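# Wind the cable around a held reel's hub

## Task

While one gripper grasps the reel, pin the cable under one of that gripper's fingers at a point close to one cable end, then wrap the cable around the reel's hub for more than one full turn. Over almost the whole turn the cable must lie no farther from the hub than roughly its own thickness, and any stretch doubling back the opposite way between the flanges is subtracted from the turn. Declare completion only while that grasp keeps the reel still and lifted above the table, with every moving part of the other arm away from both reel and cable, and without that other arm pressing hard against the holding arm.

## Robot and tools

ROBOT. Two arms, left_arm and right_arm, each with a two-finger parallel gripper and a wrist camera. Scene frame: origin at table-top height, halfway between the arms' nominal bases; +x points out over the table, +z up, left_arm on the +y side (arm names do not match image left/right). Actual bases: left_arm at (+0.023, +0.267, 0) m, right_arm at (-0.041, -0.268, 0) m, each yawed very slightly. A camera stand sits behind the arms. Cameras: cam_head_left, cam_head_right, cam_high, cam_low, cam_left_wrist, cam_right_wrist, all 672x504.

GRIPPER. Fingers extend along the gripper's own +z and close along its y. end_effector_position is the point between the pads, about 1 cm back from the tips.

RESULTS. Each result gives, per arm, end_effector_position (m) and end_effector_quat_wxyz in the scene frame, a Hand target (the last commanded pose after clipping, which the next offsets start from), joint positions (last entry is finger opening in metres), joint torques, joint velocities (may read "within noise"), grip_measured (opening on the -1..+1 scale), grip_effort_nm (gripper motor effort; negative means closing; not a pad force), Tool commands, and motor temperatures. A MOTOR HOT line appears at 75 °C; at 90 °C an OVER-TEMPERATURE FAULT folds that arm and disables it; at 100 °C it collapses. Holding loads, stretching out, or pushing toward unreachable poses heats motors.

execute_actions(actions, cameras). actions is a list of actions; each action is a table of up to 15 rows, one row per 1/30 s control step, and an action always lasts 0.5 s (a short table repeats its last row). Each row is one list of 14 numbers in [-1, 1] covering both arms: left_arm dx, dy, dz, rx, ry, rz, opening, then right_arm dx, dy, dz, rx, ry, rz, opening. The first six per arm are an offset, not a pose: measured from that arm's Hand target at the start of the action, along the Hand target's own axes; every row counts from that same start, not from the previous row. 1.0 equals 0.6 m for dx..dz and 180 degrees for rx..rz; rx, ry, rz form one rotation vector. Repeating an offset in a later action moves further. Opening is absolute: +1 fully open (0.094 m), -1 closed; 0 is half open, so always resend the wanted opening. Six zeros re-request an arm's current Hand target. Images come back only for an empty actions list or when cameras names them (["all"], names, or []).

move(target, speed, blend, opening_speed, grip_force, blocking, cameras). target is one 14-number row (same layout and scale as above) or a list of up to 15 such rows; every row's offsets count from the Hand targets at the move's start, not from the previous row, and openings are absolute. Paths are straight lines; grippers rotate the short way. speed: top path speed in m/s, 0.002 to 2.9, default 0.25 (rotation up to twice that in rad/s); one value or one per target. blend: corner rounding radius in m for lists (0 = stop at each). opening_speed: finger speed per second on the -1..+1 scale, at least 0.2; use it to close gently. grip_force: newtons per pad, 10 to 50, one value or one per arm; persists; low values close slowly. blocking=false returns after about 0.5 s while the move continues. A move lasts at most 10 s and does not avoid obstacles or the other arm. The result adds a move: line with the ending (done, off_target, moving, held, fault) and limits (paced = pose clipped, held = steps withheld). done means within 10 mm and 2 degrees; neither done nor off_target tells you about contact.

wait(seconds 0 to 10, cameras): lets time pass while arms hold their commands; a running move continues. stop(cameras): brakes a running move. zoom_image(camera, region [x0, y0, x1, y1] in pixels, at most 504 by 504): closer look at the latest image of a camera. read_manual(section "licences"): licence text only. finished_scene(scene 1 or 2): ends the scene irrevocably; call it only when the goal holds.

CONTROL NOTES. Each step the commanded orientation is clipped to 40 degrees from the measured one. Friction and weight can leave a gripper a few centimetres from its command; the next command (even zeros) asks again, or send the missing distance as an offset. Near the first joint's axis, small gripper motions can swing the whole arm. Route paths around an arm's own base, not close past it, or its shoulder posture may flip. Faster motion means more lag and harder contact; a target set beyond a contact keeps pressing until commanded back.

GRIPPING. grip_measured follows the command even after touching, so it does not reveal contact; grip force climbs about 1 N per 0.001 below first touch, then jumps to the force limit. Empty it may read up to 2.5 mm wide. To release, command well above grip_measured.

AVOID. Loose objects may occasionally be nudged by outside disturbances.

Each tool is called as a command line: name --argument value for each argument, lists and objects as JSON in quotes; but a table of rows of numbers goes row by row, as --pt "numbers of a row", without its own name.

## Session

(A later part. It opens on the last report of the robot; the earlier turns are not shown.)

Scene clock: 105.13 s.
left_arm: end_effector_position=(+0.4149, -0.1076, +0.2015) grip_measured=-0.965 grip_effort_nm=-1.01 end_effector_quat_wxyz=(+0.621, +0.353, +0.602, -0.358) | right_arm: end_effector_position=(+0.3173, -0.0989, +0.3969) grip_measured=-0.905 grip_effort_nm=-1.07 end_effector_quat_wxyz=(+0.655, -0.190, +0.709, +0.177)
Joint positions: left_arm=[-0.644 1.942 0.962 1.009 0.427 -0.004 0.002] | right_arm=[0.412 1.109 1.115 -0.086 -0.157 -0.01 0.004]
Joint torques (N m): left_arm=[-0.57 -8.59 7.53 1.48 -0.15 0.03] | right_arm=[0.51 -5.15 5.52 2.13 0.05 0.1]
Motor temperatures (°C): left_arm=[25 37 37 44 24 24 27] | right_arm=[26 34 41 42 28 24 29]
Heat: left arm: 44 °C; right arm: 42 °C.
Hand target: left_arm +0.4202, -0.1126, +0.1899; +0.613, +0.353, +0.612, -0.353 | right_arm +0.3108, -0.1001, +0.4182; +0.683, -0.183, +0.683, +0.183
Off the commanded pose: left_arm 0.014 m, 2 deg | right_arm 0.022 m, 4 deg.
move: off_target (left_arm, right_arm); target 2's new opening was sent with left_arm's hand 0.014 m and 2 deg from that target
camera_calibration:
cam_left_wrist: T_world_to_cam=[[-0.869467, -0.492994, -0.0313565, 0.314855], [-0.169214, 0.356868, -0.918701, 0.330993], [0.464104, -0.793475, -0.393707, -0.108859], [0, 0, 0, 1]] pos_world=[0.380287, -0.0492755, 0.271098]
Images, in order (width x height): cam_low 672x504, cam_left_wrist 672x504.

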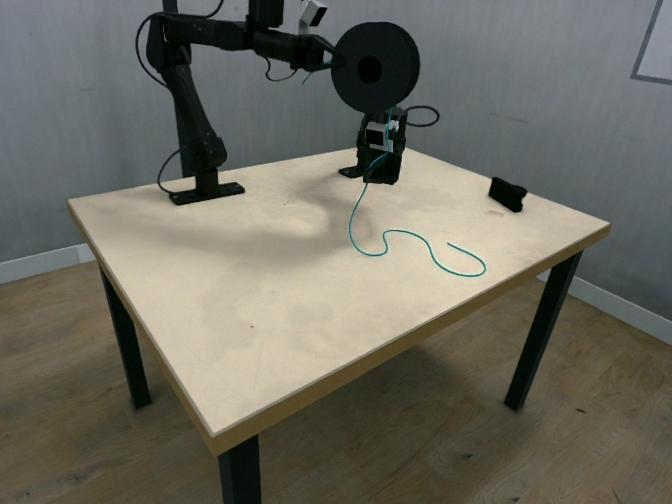

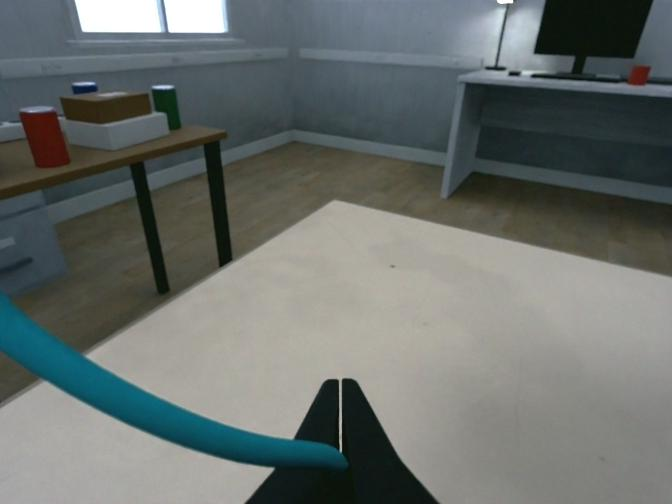

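move --pt "0.067 0 -0.167 0 0 0 -1 0 -0.058 0.1 0 0 0 -1" --pt "-0.125 -0.1 -0.284 0 0 0 -1 0 -0.058 0.1 0 0 0 -1" --pt "-0.375 -0.133 -0.267 0 0 0 -1 0 -0.058 0.1 0 0 0 -1" --speed 0.15 --blend '[0.03,0.03,0]' --cameras '["cam_left_wrist","cam_low","cam_head_left","cam_right_wrist"]'

Scene clock: 108.97 s.
left_arm: end_effector_position=(+0.2738, -0.0132, +0.3974) grip_measured=-0.965 grip_effort_nm=-1.01 end_effector_quat_wxyz=(+0.599, +0.351, +0.627, -0.353) | right_arm: end_effector_position=(+0.3758, -0.0961, +0.3956) grip_measured=-0.905 grip_effort_nm=-1.07 end_effector_quat_wxyz=(+0.659, -0.186, +0.703, +0.194)
Joint positions: left_arm=[-0.683 1.042 1.04 -0.035 0.377 -0.008 0.002] | right_arm=[0.332 1.318 1.221 0.038 -0.256 0.012 0.004]
Joint torques (N m): left_arm=[-0.87 -3.34 9.8 1.74 -0.07 0.07] | right_arm=[-0.49 -4.51 8.76 1.87 0.13 -0.17]
Heat: left arm: 44 °C; right arm: 42 °C.
Hand target: left_arm +0.2708, -0.0139, +0.4149; +0.613, +0.353, +0.612, -0.353 | right_arm +0.3801, -0.1002, +0.4182; +0.683, -0.183, +0.683, +0.183
Off the commanded pose: left_arm 0.018 m, 2 deg | right_arm 0.023 m, 4 deg.
move: off_target (left_arm, right_arm)
camera_calibration:
cam_left_wrist: T_world_to_cam=[[-0.865044, -0.501694, -0.00135196, 0.23165], [-0.224189, 0.388964, -0.893558, 0.458972], [0.448819, -0.772664, -0.448945, 0.135016], [0, 0, 0, 1]] pos_world=[0.242686, 0.042016, 0.471046]
cam_right_wrist: T_world_to_cam=[[0.524108, -0.851359, -0.0223361, -0.267667], [-0.405494, -0.226393, -0.885619, 0.519024], [0.748923, 0.473217, -0.463876, 0.0343219], [0, 0, 0, 1]] pos_world=[0.325043, -0.126619, 0.4696]
Images, in order (width x height): cam_head_left 672x504, cam_low 672x504, cam_left_wrist 672x504, cam_right_wrist 672x504.

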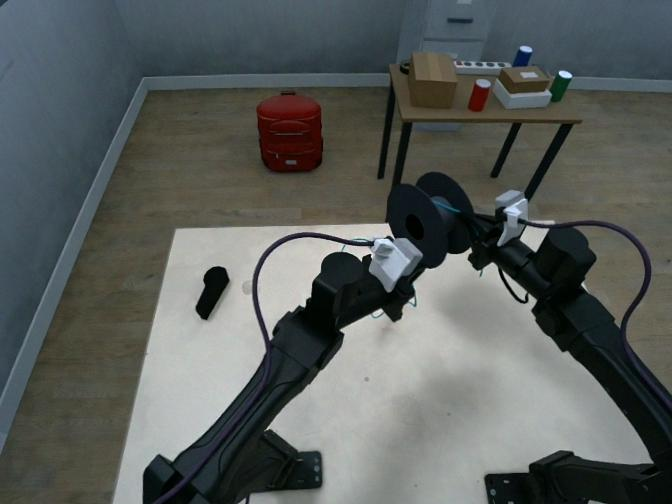

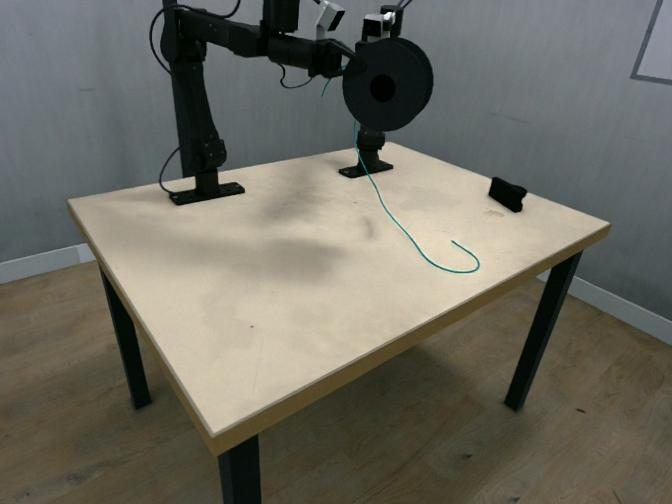

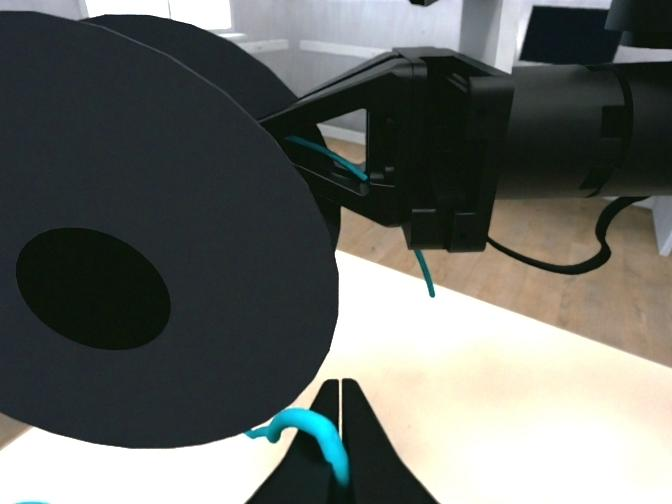

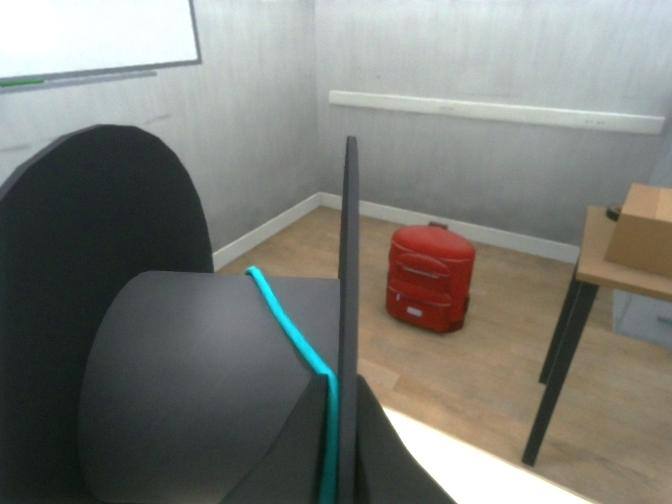

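move --pt "0 0 0 0 0 0 -0.75 0 0 0 0 0 0 -1" --pt "0.18 0.0 0.015 0 0 0 -0.75 0 0 0 0 0 0 -1" --pt "0.18 0.0 0.015 0 0 0 -1 0 0 0 0 0 0 -1" --speed 0.12 --cameras '["cam_left_wrist","cam_low","cam_right_wrist"]'

Scene clock: 112.13 s.
left_arm: end_effector_position=(+0.2753, -0.0202, +0.3156) grip_measured=-0.941 grip_effort_nm=-1.02 end_effector_quat_wxyz=(+0.616, +0.351, +0.608, -0.357) | right_arm: end_effector_position=(+0.3771, -0.0971, +0.3902) grip_measured=-0.905 grip_effort_nm=-1.07 end_effector_quat_wxyz=(+0.654, -0.189, +0.709, +0.186)
Joint positions: left_arm=[-0.7 1.047 0.667 0.394 0.367 -0.008 0.003] | right_arm=[0.332 1.321 1.221 0.022 -0.249 -0.002 0.004]
Joint torques (N m): left_arm=[-0.77 -2.89 5.71 1.8 -0.13 0.07] | right_arm=[-0.5 -4.96 8.65 2.01 0.04 0]
Heat: left arm: 45 °C; right arm: 42 °C.
Hand target: left_arm +0.2754, -0.0217, +0.3069; +0.613, +0.353, +0.612, -0.353 | right_arm +0.3801, -0.1002, +0.4183; +0.683, -0.183, +0.683, +0.183
Off the commanded pose: left_arm 0.009 m, 1 deg | right_arm 0.028 m, 5 deg.
move: off_target (right_arm)
camera_calibration:
cam_left_wrist: T_world_to_cam=[[-0.868001, -0.496139, -0.0204978, 0.23623], [-0.185194, 0.361749, -0.913696, 0.384046], [0.460735, -0.789293, -0.405881, 0.0750637], [0, 0, 0, 1]] pos_world=[0.241586, 0.0375217, 0.386211]
cam_right_wrist: T_world_to_cam=[[0.518573, -0.854943, -0.0123949, -0.271428], [-0.416675, -0.240026, -0.876795, 0.513981], [0.746635, 0.459847, -0.480705, 0.0373354], [0, 0, 0, 1]] pos_world=[0.327042, -0.125855, 0.465239]
Images, in order (width x height): cam_low 672x504, cam_left_wrist 672x504, cam_right_wrist 672x504.

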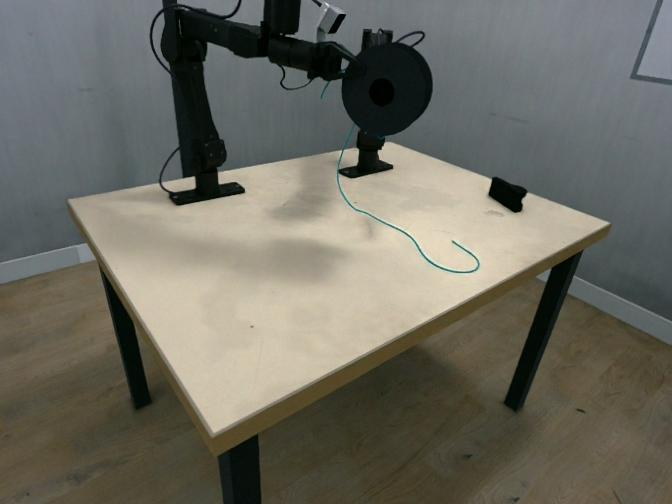

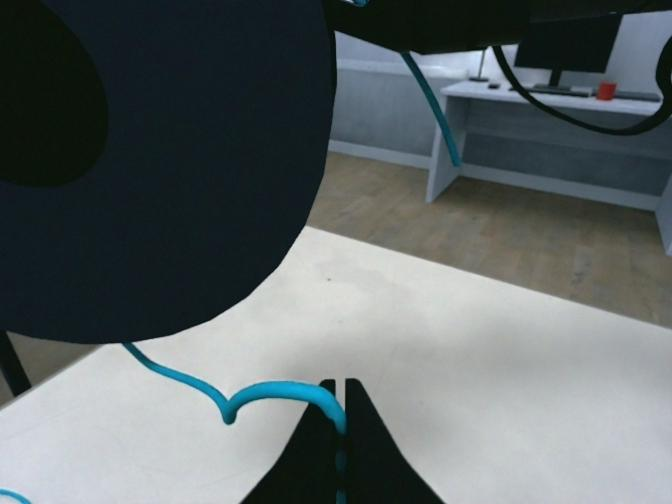

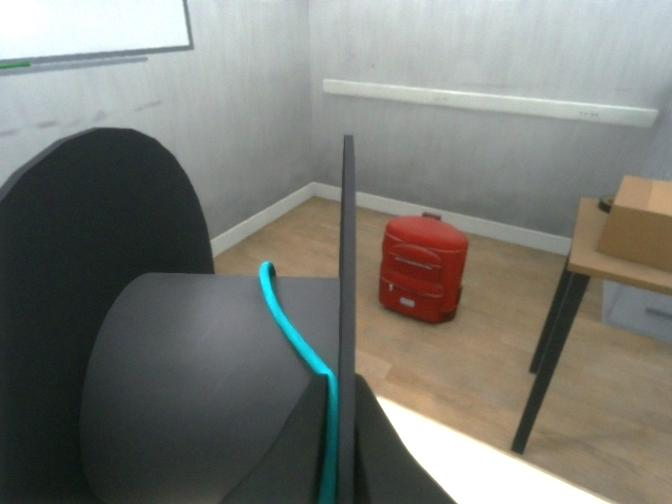

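move --pt "0 0 0 0 0 0 -0.75 0 0 0 0 0 0 -1" --pt "0.15 0.01 0.015 0 0 0 -0.75 0 0 0 0 0 0 -1" --pt "0.15 0.01 0.015 0 0 0 -1 0 0 0 0 0 0 -1" --speed 0.12 --cameras '["cam_left_wrist","cam_low","cam_right_wrist"]'

Scene clock: 115.13 s.
left_arm: end_effector_position=(+0.2847, -0.0279, +0.2266) grip_measured=-0.944 grip_effort_nm=-1.01 end_effector_quat_wxyz=(+0.618, +0.351, +0.606, -0.357) | right_arm: end_effector_position=(+0.3771, -0.0971, +0.3900) grip_measured=-0.905 grip_effort_nm=-1.07 end_effector_quat_wxyz=(+0.653, -0.189, +0.709, +0.186)
Joint positions: left_arm=[-0.7 1.293 0.412 0.901 0.367 -0.006 0.003] | right_arm=[0.332 1.321 1.221 0.021 -0.249 -0.002 0.004]
Joint torques (N m): left_arm=[0.31 -3.66 4.93 1.79 -0.03 0.05] | right_arm=[-0.51 -4.97 8.64 2.03 0.05 -0.01]
Heat: left arm: 45 °C; right arm: 43 °C.
Hand target: left_arm +0.2851, -0.0265, +0.2171; +0.613, +0.353, +0.612, -0.353 | right_arm +0.3801, -0.1002, +0.4183; +0.683, -0.183, +0.683, +0.183
Off the commanded pose: left_arm 0.010 m, 1 deg | right_arm 0.029 m, 5 deg.
move: off_target (right_arm)
camera_calibration:
cam_left_wrist: T_world_to_cam=[[-0.867866, -0.496213, -0.0241117, 0.239616], [-0.179925, 0.359182, -0.915759, 0.306124], [0.463072, -0.790418, -0.401003, 0.0266638], [0, 0, 0, 1]] pos_world=[0.250686, 0.0300217, 0.296806]
cam_right_wrist: T_world_to_cam=[[0.518597, -0.854926, -0.0125769, -0.27135], [-0.417285, -0.240231, -0.876449, 0.513904], [0.746278, 0.459771, -0.481331, 0.0376862], [0, 0, 0, 1]] pos_world=[0.327041, -0.125856, 0.465137]
Images, in order (width x height): cam_low 672x504, cam_left_wrist 672x504, cam_right_wrist 672x504.

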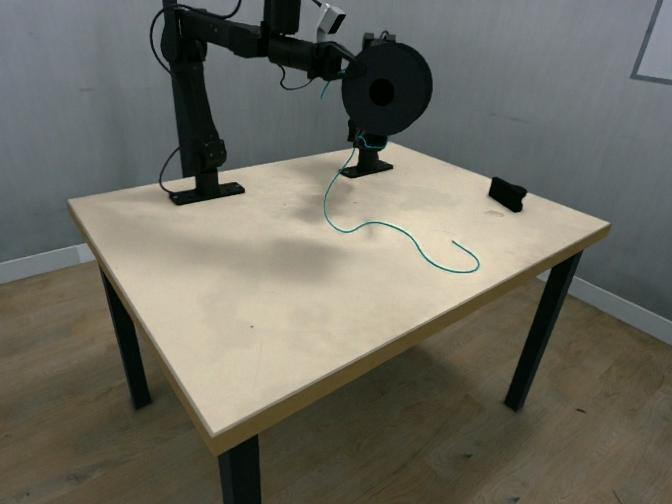

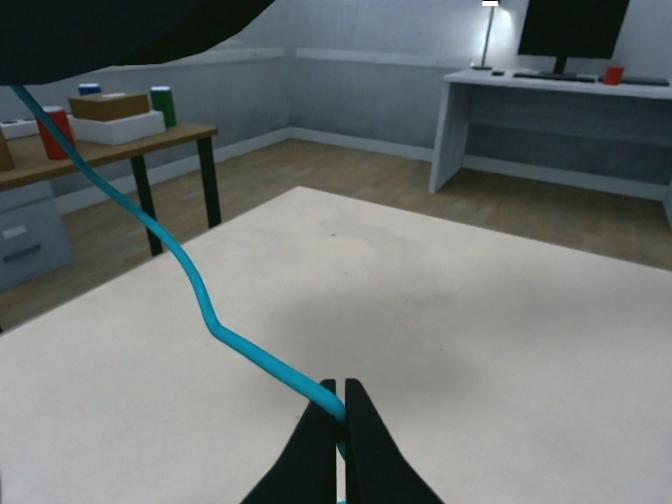

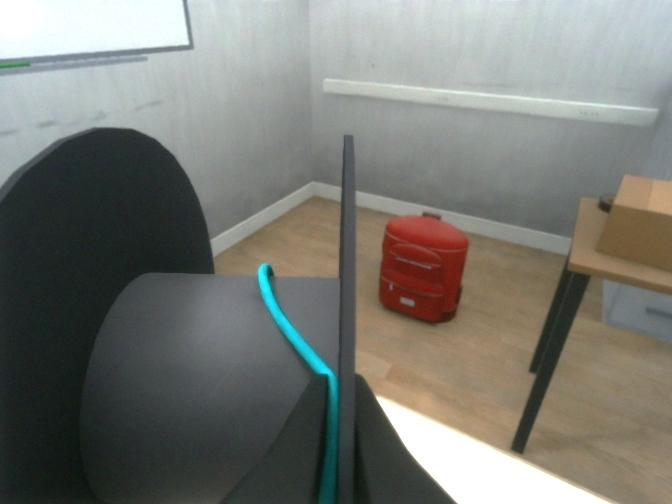

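move --pt "-0.305 -0.01 -0.03 0 0 0 -1 0 0 0 0 0 0 -1" --pt "-0.52 0.073 0.003 0 0 0 -1 0 0 0 0 0 0 -1" --pt "-0.588 0.217 0.133 0 0 0 -1 0 0 0 0 0 0 -1" --pt "-0.588 0.25 0.2 0 0 0 -1 0 0 0 0 0 0 -1" --speed 0.13 --blend '[0.03,0.03,0.02,0]' --cameras '["cam_left_wrist","cam_low","cam_head_left","cam_right_wrist"]'

Scene clock: 119.93 s.
left_arm: end_effector_position=(+0.4718, -0.0510, +0.5696) grip_measured=-0.944 grip_effort_nm=-1.02 end_effector_quat_wxyz=(+0.654, +0.322, +0.580, -0.363) | right_arm: end_effector_position=(+0.3835, -0.1042, +0.4015) grip_measured=-0.906 grip_effort_nm=-1.07 end_effector_quat_wxyz=(+0.663, -0.177, +0.706, +0.175)
Joint positions: left_arm=[-0.458 2.168 2.849 -0.537 0.568 -0.078 0.003] | right_arm=[0.321 1.334 1.258 0.017 -0.226 -0.002 0.004]
Joint torques (N m): left_arm=[-0.68 -10.51 6.26 1.65 -0.16 -0.06] | right_arm=[0.35 -5.65 6.24 2.04 -0.19 0]
Heat: left arm: 46 °C; right arm: 43 °C.
Hand target: left_arm +0.4748, -0.0551, +0.5700; +0.613, +0.353, +0.612, -0.353 | right_arm +0.3801, -0.1002, +0.4182; +0.683, -0.183, +0.683, +0.183
Off the commanded pose: left_arm 0.005 m, 7 deg | right_arm 0.018 m, 4 deg.
elbow stopped short (left arm): the move would have taken joint 3 (elbow) straighter than the controller allows.
move: off_target (left_arm, right_arm)
camera_calibration:
cam_left_wrist: T_world_to_cam=[[-0.848364, -0.528906, -0.0231823, 0.387307], [-0.143051, 0.271173, -0.951841, 0.660875], [0.509721, -0.804192, -0.305713, -0.0175868], [0, 0, 0, 1]] pos_world=[0.43208, 0.0114942, 0.632651]
cam_right_wrist: T_world_to_cam=[[0.490115, -0.871635, -0.00628983, -0.274021], [-0.408144, -0.223109, -0.885235, 0.526791], [0.770198, 0.436434, -0.465102, 0.0235818], [0, 0, 0, 1]] pos_world=[0.331146, -0.131606, 0.475578]
Images, in order (width x height): cam_head_left 672x504, cam_low 672x504, cam_left_wrist 672x504, cam_right_wrist 672x504.

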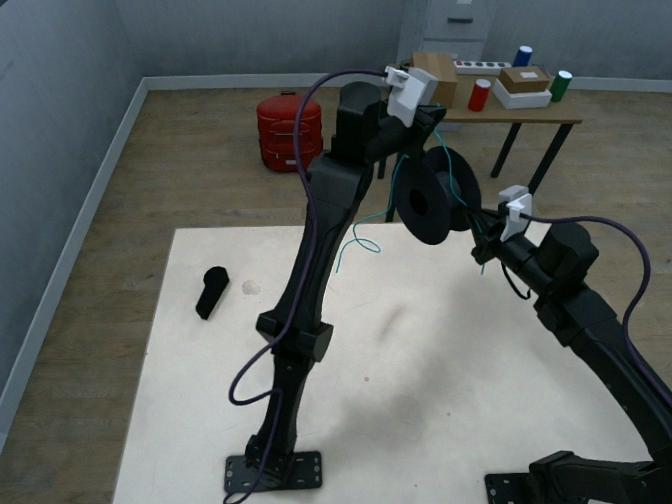

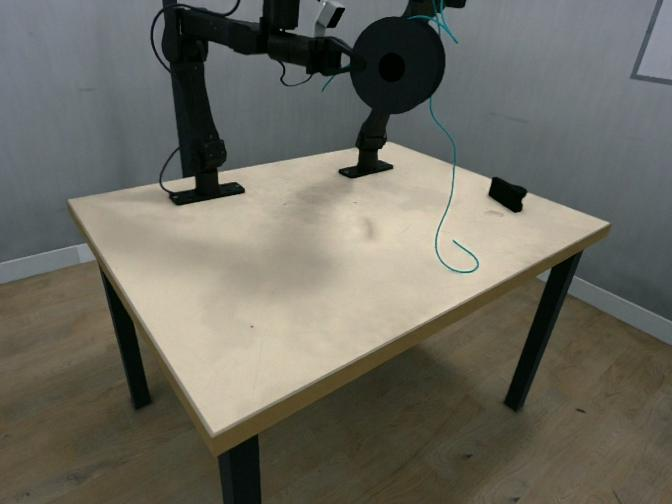

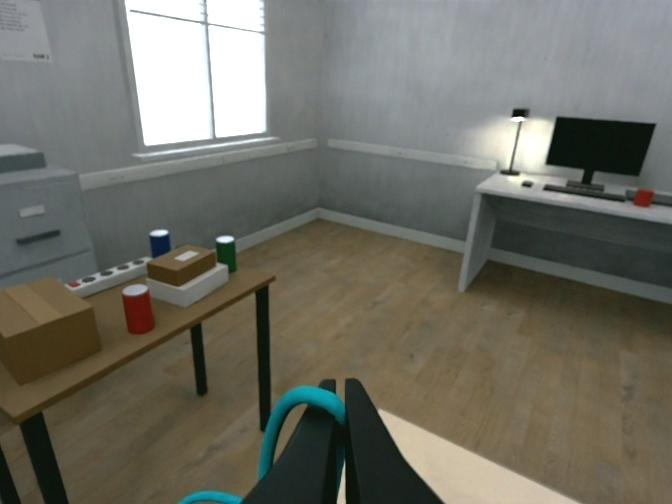

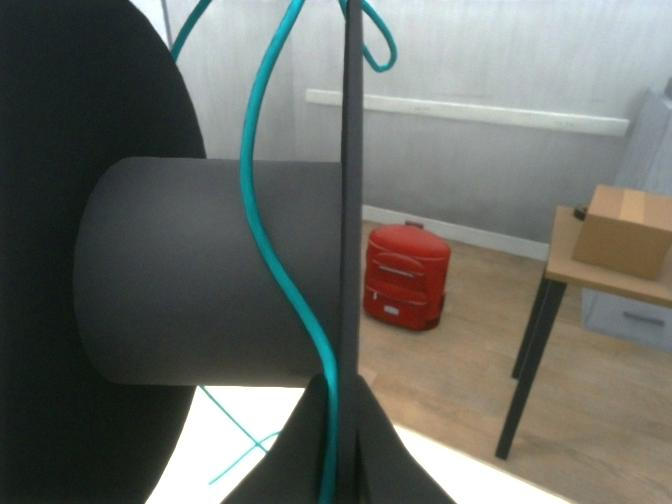

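move --pt "-0.017 0.036 -0.132 0 0 0 -1 0 0.058 -0.1 0 0 0 -1" --pt "0.2 0.202 -0.132 0 0 0 -1 0 0.058 -0.1 0 0 0 -1" --pt "0.617 0.202 -0.132 0 0 0 -1 0 0.058 -0.1 0 0 0 -1" --pt "0.75 0.068 -0.132 0 0 0 -1 0 0.058 -0.1 0 0 0 -1" --speed 0.15 --blend '[0.03,0.03,0.03,0]' --cameras '["cam_left_wrist","cam_low","cam_head_left","cam_right_wrist"]'

Scene clock: 126.70 s.
left_arm: end_effector_position=(+0.4703, +0.0325, +0.1404) grip_measured=-0.944 grip_effort_nm=-1.01 end_effector_quat_wxyz=(+0.627, +0.364, +0.593, -0.351) | right_arm: end_effector_position=(+0.3169, -0.0989, +0.3858) grip_measured=-0.906 grip_effort_nm=-1.07 end_effector_quat_wxyz=(+0.642, -0.189, +0.722, +0.177)
Joint positions: left_arm=[-0.231 2.128 0.892 1.285 0.847 0.002 0.003] | right_arm=[0.412 1.109 1.107 -0.113 -0.157 -0.004 0.004]
Joint torques (N m): left_arm=[-0.1 -8.69 3.45 1.47 -0.21 -0.06] | right_arm=[0.5 -5.5 6.01 2.34 0.04 0.04]
Heat: left arm: 45 °C; right arm: 43 °C.
Hand target: left_arm +0.4707, +0.0338, +0.1197; +0.613, +0.353, +0.612, -0.353 | right_arm +0.3107, -0.0999, +0.4181; +0.683, -0.183, +0.683, +0.183
Off the commanded pose: left_arm 0.021 m, 3 deg | right_arm 0.033 m, 7 deg.
elbow stopped short (left arm): the move would have taken joint 3 (elbow) straighter than the controller allows.
move: off_target (left_arm, right_arm)
camera_calibration:
cam_left_wrist: T_world_to_cam=[[-0.871349, -0.486674, -0.0624523, 0.435293], [-0.139218, 0.36727, -0.919636, 0.219994], [0.4705, -0.792629, -0.387774, -0.0513717], [0, 0, 0, 1]] pos_world=[0.434089, 0.0903293, 0.209579]
cam_right_wrist: T_world_to_cam=[[0.508927, -0.860762, -0.00903029, -0.240524], [-0.445643, -0.254483, -0.858278, 0.485255], [0.736475, 0.440825, -0.513106, 0.0949629], [0, 0, 0, 1]] pos_world=[0.268722, -0.125407, 0.463038]
Images, in order (width x height): cam_head_left 672x504, cam_low 672x504, cam_left_wrist 672x504, cam_right_wrist 672x504.

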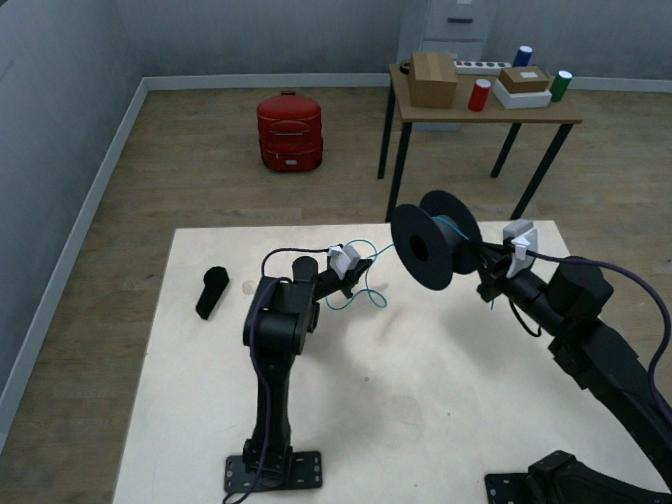

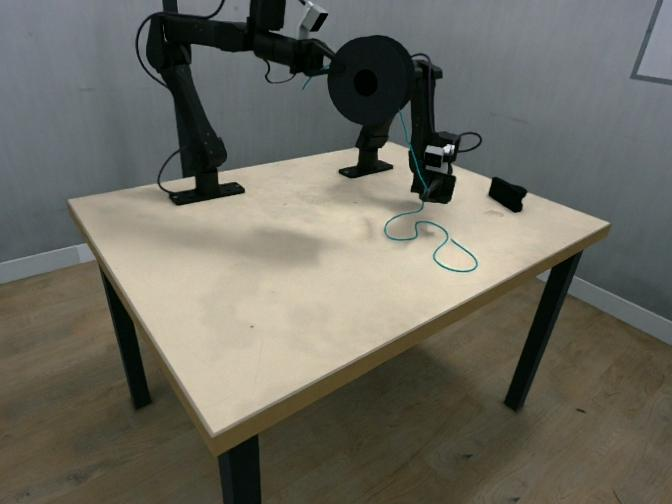

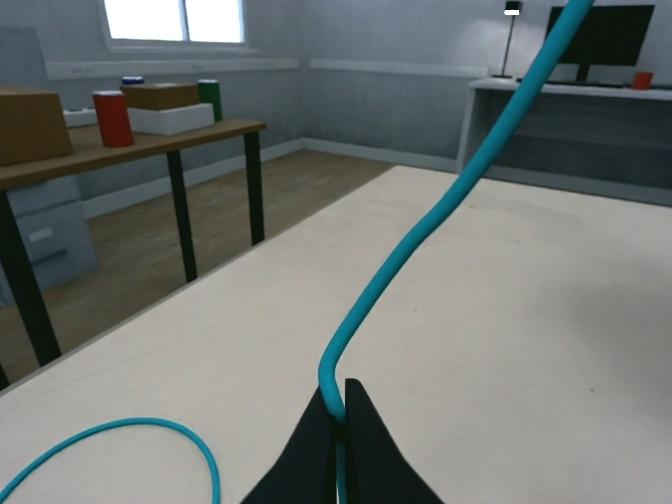

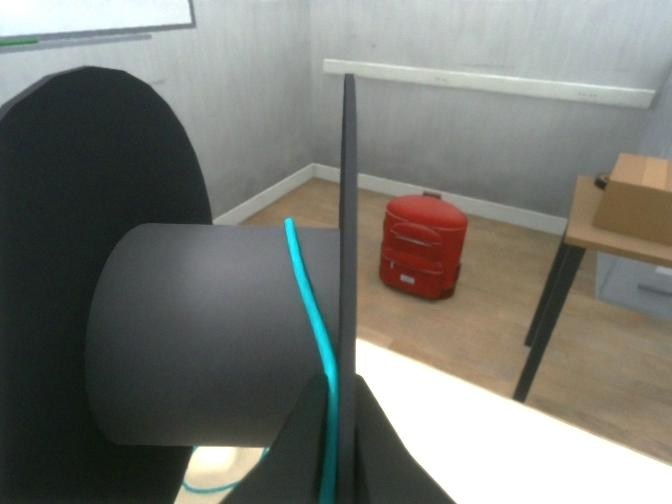

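move --pt "-0.017 -0.138 0.083 0 0 0 -1 0 -0.083 0.144 0 0 0 -1" --pt "-0.25 -0.289 0.05 0 0 0 -1 0 -0.083 0.144 0 0 0 -1" --speed 0.15 --blend '[0.03,0]' --cameras '["cam_left_wrist","cam_low","cam_head_left","cam_right_wrist"]'

Scene clock: 134.83 s.
left_arm: end_effector_position=(+0.3351, -0.0787, +0.2557) grip_measured=-0.944 grip_effort_nm=-1.01 end_effector_quat_wxyz=(+0.603, +0.356, +0.619, -0.355) | right_arm: end_effector_position=(+0.4068, -0.1007, +0.3791) grip_measured=-0.906 grip_effort_nm=-1.07 end_effector_quat_wxyz=(+0.645, -0.183, +0.720, +0.177)
Joint positions: left_arm=[-0.723 1.496 0.755 0.72 0.349 -0.003 0.003] | right_arm=[0.304 1.423 1.285 0.029 -0.254 -0.008 0.004]
Joint torques (N m): left_arm=[-0.49 -8.98 8.34 1.5 -0.16 0] | right_arm=[-0.57 -5.79 9.84 2.16 -0.2 0.05]
Heat: left arm: 45 °C; right arm: 44 °C.
Hand target: left_arm +0.3356, -0.0791, +0.2697; +0.613, +0.353, +0.613, -0.353 | right_arm +0.4104, -0.0999, +0.4183; +0.683, -0.183, +0.683, +0.183
Off the commanded pose: left_arm 0.014 m, 1 deg | right_arm 0.039 m, 6 deg.
move: off_target (left_arm, right_arm)
camera_calibration:
cam_left_wrist: T_world_to_cam=[[-0.870882, -0.491309, -0.0133918, 0.257522], [-0.203808, 0.38579, -0.899793, 0.366063], [0.447243, -0.780885, -0.436111, -0.010084], [0, 0, 0, 1]] pos_world=[0.303388, -0.0225752, 0.328432]
cam_right_wrist: T_world_to_cam=[[0.49997, -0.865916, -0.0148288, -0.282668], [-0.444348, -0.241789, -0.862608, 0.521504], [0.743361, 0.437867, -0.505655, 0.0201812], [0, 0, 0, 1]] pos_world=[0.358053, -0.127509, 0.455867]
Images, in order (width x height): cam_head_left 672x504, cam_low 672x504, cam_left_wrist 672x504, cam_right_wrist 672x504.

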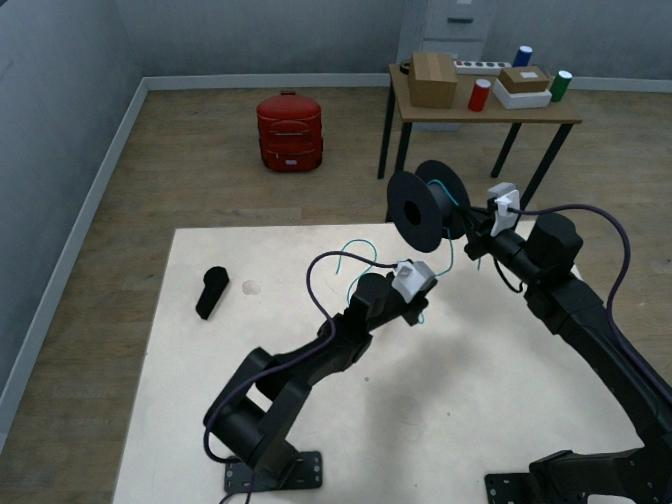

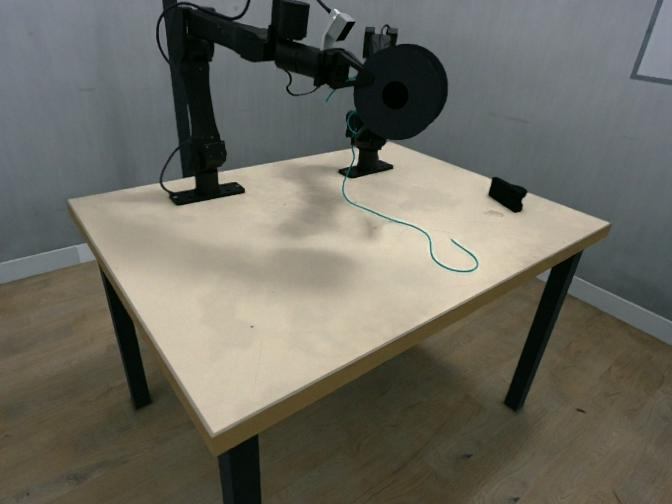

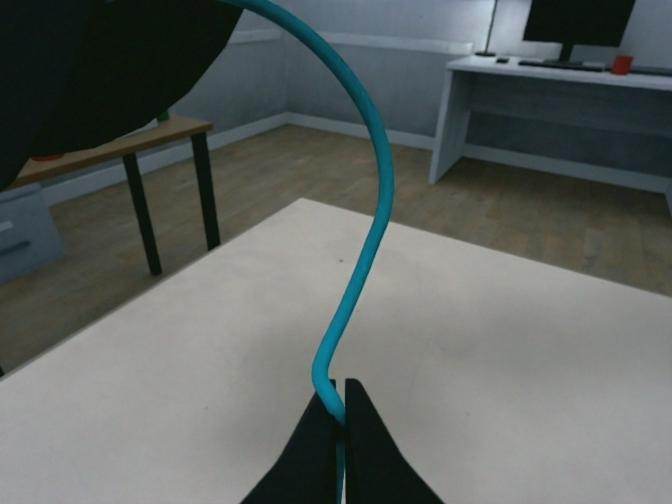

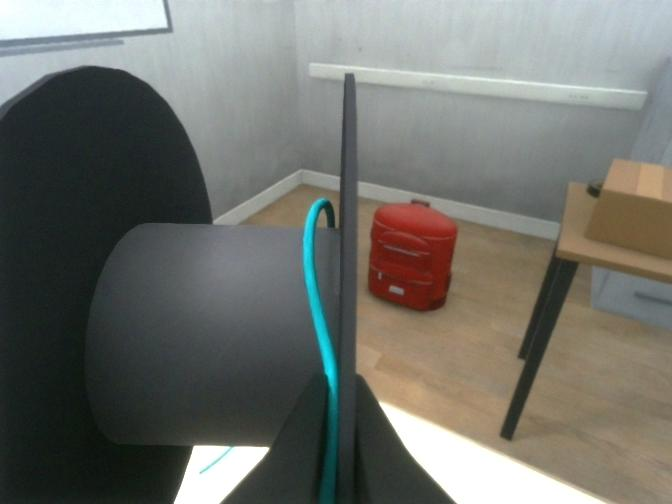

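move --target '[0.02,-0.15,0.03,0,0,0,-1,0,0,0,0,0,0,-1]' --speed 0.12 --cameras '["cam_left_wrist","cam_low","cam_head_left","cam_right_wrist"]'

Scene clock: 136.37 s.
left_arm: end_effector_position=(+0.2687, -0.1367, +0.2627) grip_measured=-0.944 grip_effort_nm=-1.02 end_effector_quat_wxyz=(+0.615, +0.351, +0.611, -0.355) | right_arm: end_effector_position=(+0.4064, -0.1001, +0.3782) grip_measured=-0.906 grip_effort_nm=-1.07 end_effector_quat_wxyz=(+0.643, -0.184, +0.721, +0.179)
Joint positions: left_arm=[-1.032 1.496 0.755 0.749 0.03 -0.003 0.003] | right_arm=[0.304 1.423 1.285 0.025 -0.258 -0.008 0.004]
Joint torques (N m): left_arm=[-1.06 -6.38 6.32 1.82 -0.13 0] | right_arm=[-0.54 -5.83 9.8 2.2 -0.15 0.05]
Heat: left arm: 45 °C; right arm: 45 °C.
Hand target: left_arm +0.2668, -0.1397, +0.2577; +0.613, +0.353, +0.613, -0.353 | right_arm +0.4104, -0.0999, +0.4184; +0.683, -0.183, +0.683, +0.183
Off the commanded pose: left_arm 0.006 m, 0 deg | right_arm 0.040 m, 6 deg.
move: off_target (right_arm)
camera_calibration:
cam_left_wrist: T_world_to_cam=[[-0.865985, -0.499637, -0.0208329, 0.170732], [-0.188964, 0.365521, -0.91142, 0.377518], [0.462994, -0.785339, -0.410949, -0.0341186], [0, 0, 0, 1]] pos_world=[0.234986, -0.0794813, 0.333613]
cam_right_wrist: T_world_to_cam=[[0.503477, -0.863855, -0.0162724, -0.282656], [-0.446639, -0.244099, -0.860772, 0.520676], [0.739611, 0.440647, -0.50873, 0.0227524], [0, 0, 0, 1]] pos_world=[0.358037, -0.127103, 0.455159]
Images, in order (width x height): cam_head_left 672x504, cam_low 672x504, cam_left_wrist 672x504, cam_right_wrist 672x504.

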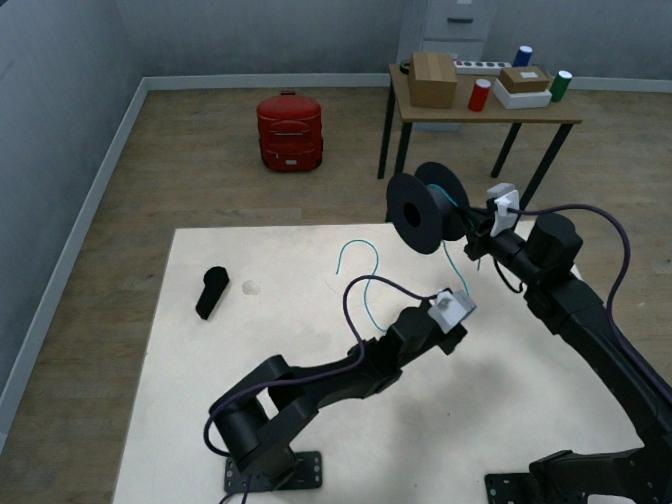

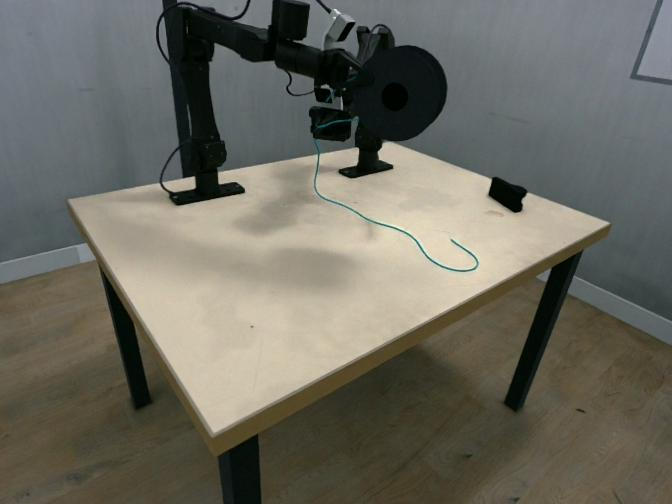

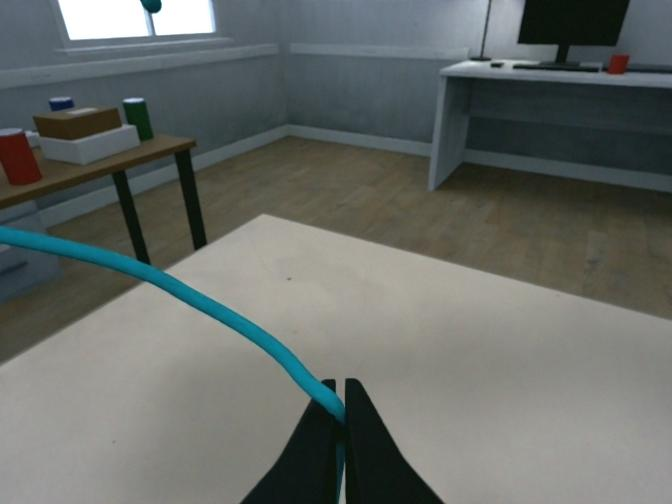

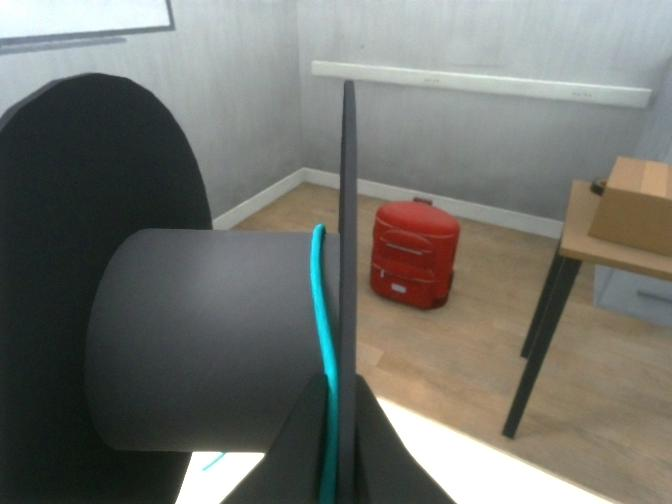

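move --pt "0 0 0 0 0 0 -0.75 0 0 0 0 0 0 -1" --pt "0.17 0.0 0.015 0 0 0 -0.75 0 0 0 0 0 0 -1" --pt "0.17 0.0 0.015 0 0 0 -1 0 0 0 0 0 0 -1" --pt "0.02 0.03 -0.16 0 0 0 -1 0 0 0 0 0 0 -1" --speed 0.13 --cameras '["cam_left_wrist","cam_low","cam_head_left","cam_right_wrist"]'

Scene clock: 141.40 s.
left_arm: end_effector_position=(+0.2349, -0.0499, +0.2497) grip_measured=-0.949 grip_effort_nm=-1.02 end_effector_quat_wxyz=(+0.618, +0.349, +0.608, -0.355) | right_arm: end_effector_position=(+0.4064, -0.1000, +0.3794) grip_measured=-0.906 grip_effort_nm=-1.07 end_effector_quat_wxyz=(+0.645, -0.184, +0.720, +0.179)
Joint positions: left_arm=[-0.949 1.114 0.424 0.706 0.112 -0.003 0.002] | right_arm=[0.304 1.423 1.285 0.03 -0.259 -0.008 0.004]
Joint torques (N m): left_arm=[0.62 -4.53 6.16 1.5 0.03 0] | right_arm=[-0.43 -5.78 9.85 2.14 -0.14 0.06]
Motor temperatures (°C): left_arm=[25 38 37 45 24 24 28] | right_arm=[26 34 47 44 28 24 30]
Heat: left arm: 45 °C; right arm: 47 °C.
Hand target: left_arm +0.2343, -0.0476, +0.2457; +0.613, +0.353, +0.613, -0.353 | right_arm +0.4104, -0.0999, +0.4183; +0.683, -0.183, +0.683, +0.183
Off the commanded pose: left_arm 0.005 m, 1 deg | right_arm 0.039 m, 6 deg.
move: off_target (right_arm); target 3's new opening was sent with left_arm's hand 0.018 m and 2 deg from that target
camera_calibration:
cam_left_wrist: T_world_to_cam=[[-0.86489, -0.501463, -0.0223607, 0.184598], [-0.185031, 0.359906, -0.914457, 0.327081], [0.466614, -0.786767, -0.404065, 0.041774], [0, 0, 0, 1]] pos_world=[0.200685, 0.00771735, 0.320109]
cam_right_wrist: T_world_to_cam=[[0.504234, -0.863435, -0.0150833, -0.283249], [-0.442302, -0.243217, -0.863258, 0.521024], [0.741699, 0.441955, -0.504537, 0.0209392], [0, 0, 0, 1]] pos_world=[0.357743, -0.1271, 0.45607]
Images, in order (width x height): cam_head_left 672x504, cam_low 672x504, cam_left_wrist 672x504, cam_right_wrist 672x504.

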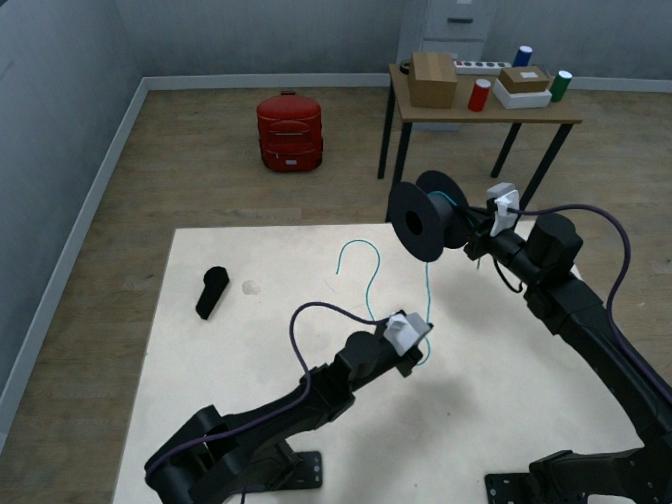

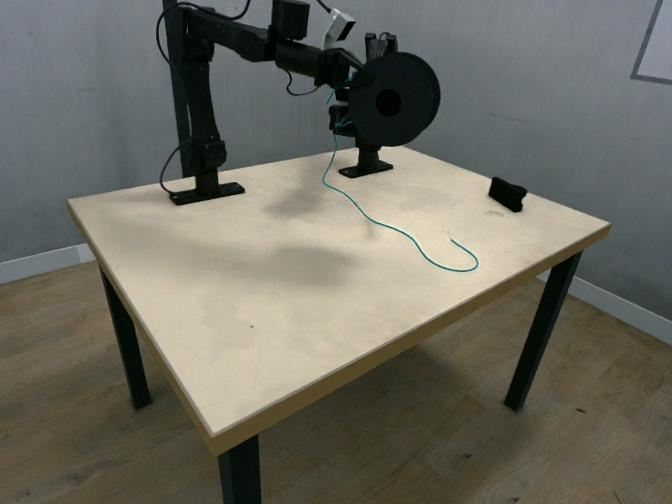

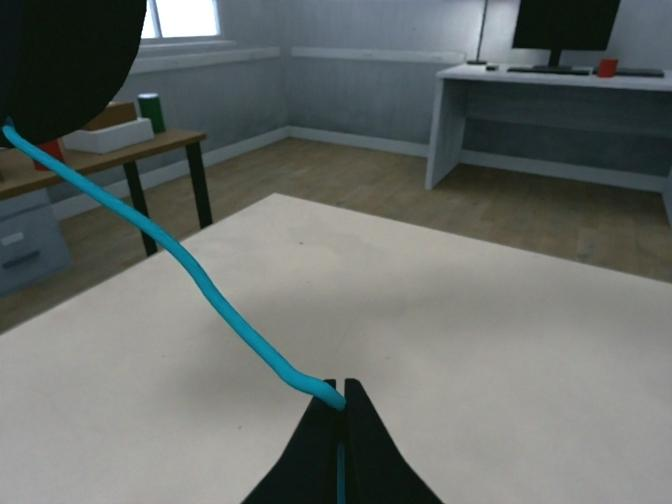

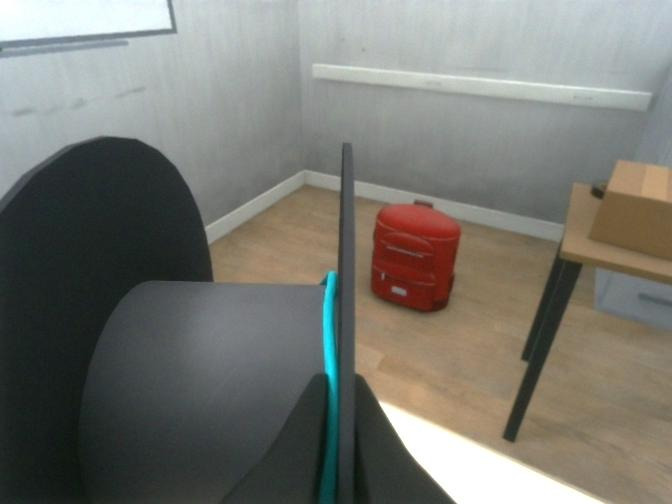

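move --pt "-0.2 -0.005 0.0 0 0 0 -1 0 0 0 0 0 0 -1" --pt "-0.424 0.095 0.004 0 0 0 -1 0 0 0 0 0 0 -1" --speed 0.13 --blend '[0.03,0]' --cameras '["cam_left_wrist","cam_low","cam_head_left","cam_right_wrist"]'

Scene clock: 144.30 s.
left_arm: end_effector_position=(+0.2894, -0.0239, +0.4778) grip_measured=-0.949 grip_effort_nm=-1.02 end_effector_quat_wxyz=(+0.595, +0.351, +0.634, -0.347) | right_arm: end_effector_position=(+0.4044, -0.0957, +0.4029) grip_measured=-0.906 grip_effort_nm=-1.07 end_effector_quat_wxyz=(+0.666, -0.188, +0.695, +0.193)
Joint positions: left_arm=[-0.685 1.226 1.499 -0.328 0.366 -0.003 0.002] | right_arm=[0.304 1.423 1.313 0.071 -0.286 0.006 0.004]
Joint torques (N m): left_arm=[0.62 -4.6 9.54 1.9 0.19 0.01] | right_arm=[-0.47 -5 8.58 1.77 0.15 -0.09]
Heat: left arm: 45 °C; right arm: 47 °C.
Hand target: left_arm +0.2847, -0.0211, +0.5001; +0.613, +0.353, +0.613, -0.353 | right_arm +0.4104, -0.0999, +0.4182; +0.683, -0.183, +0.683, +0.183
Off the commanded pose: left_arm 0.023 m, 3 deg | right_arm 0.017 m, 3 deg.
move: off_target (left_arm, right_arm)
camera_calibration:
cam_left_wrist: T_world_to_cam=[[-0.860559, -0.50935, -0.00080624, 0.238121], [-0.235871, 0.399911, -0.885684, 0.538398], [0.451446, -0.761993, -0.464288, 0.162644], [0, 0, 0, 1]] pos_world=[0.258485, 0.0299089, 0.552556]
cam_right_wrist: T_world_to_cam=[[0.527011, -0.849772, -0.0120748, -0.287305], [-0.385055, -0.226089, -0.894772, 0.532642], [0.757622, 0.476204, -0.446361, 0.00586358], [0, 0, 0, 1]] pos_world=[0.352067, -0.126512, 0.475741]
Images, in order (width x height): cam_head_left 672x504, cam_low 672x504, cam_left_wrist 672x504, cam_right_wrist 672x504.

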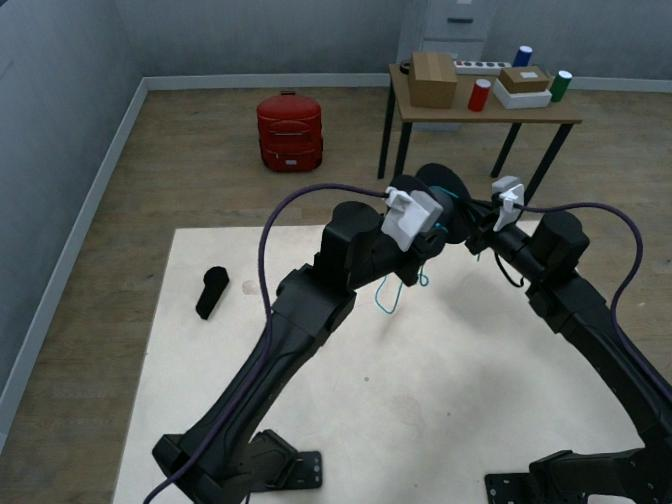

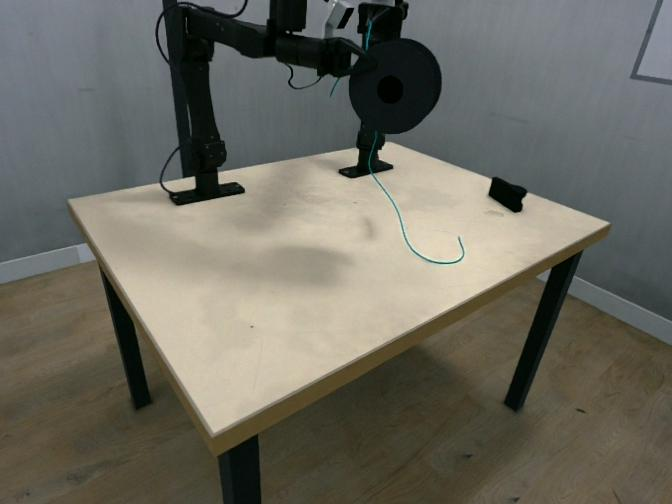

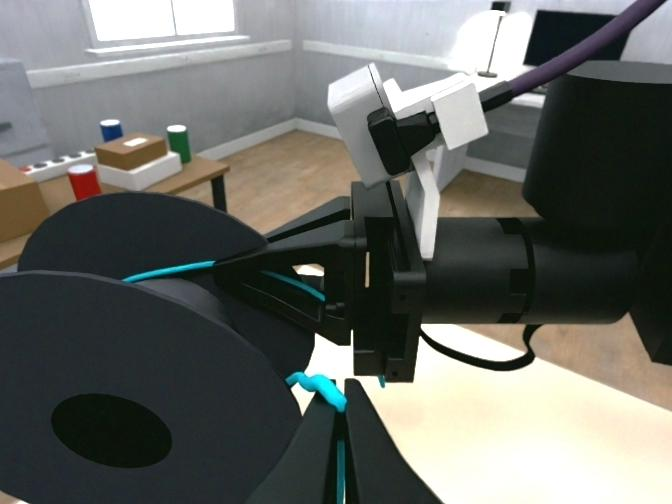

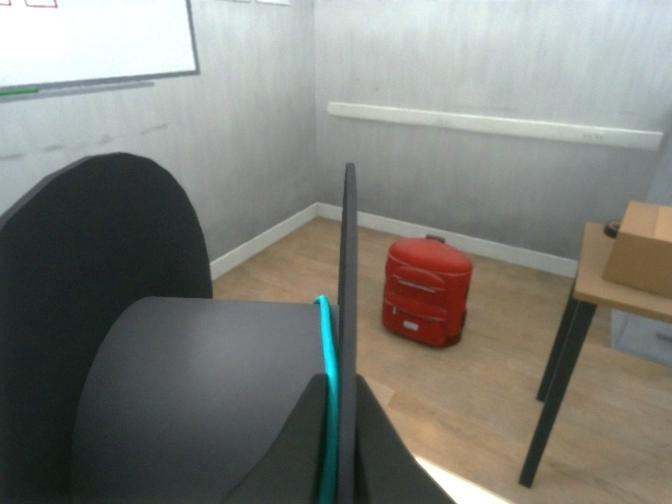

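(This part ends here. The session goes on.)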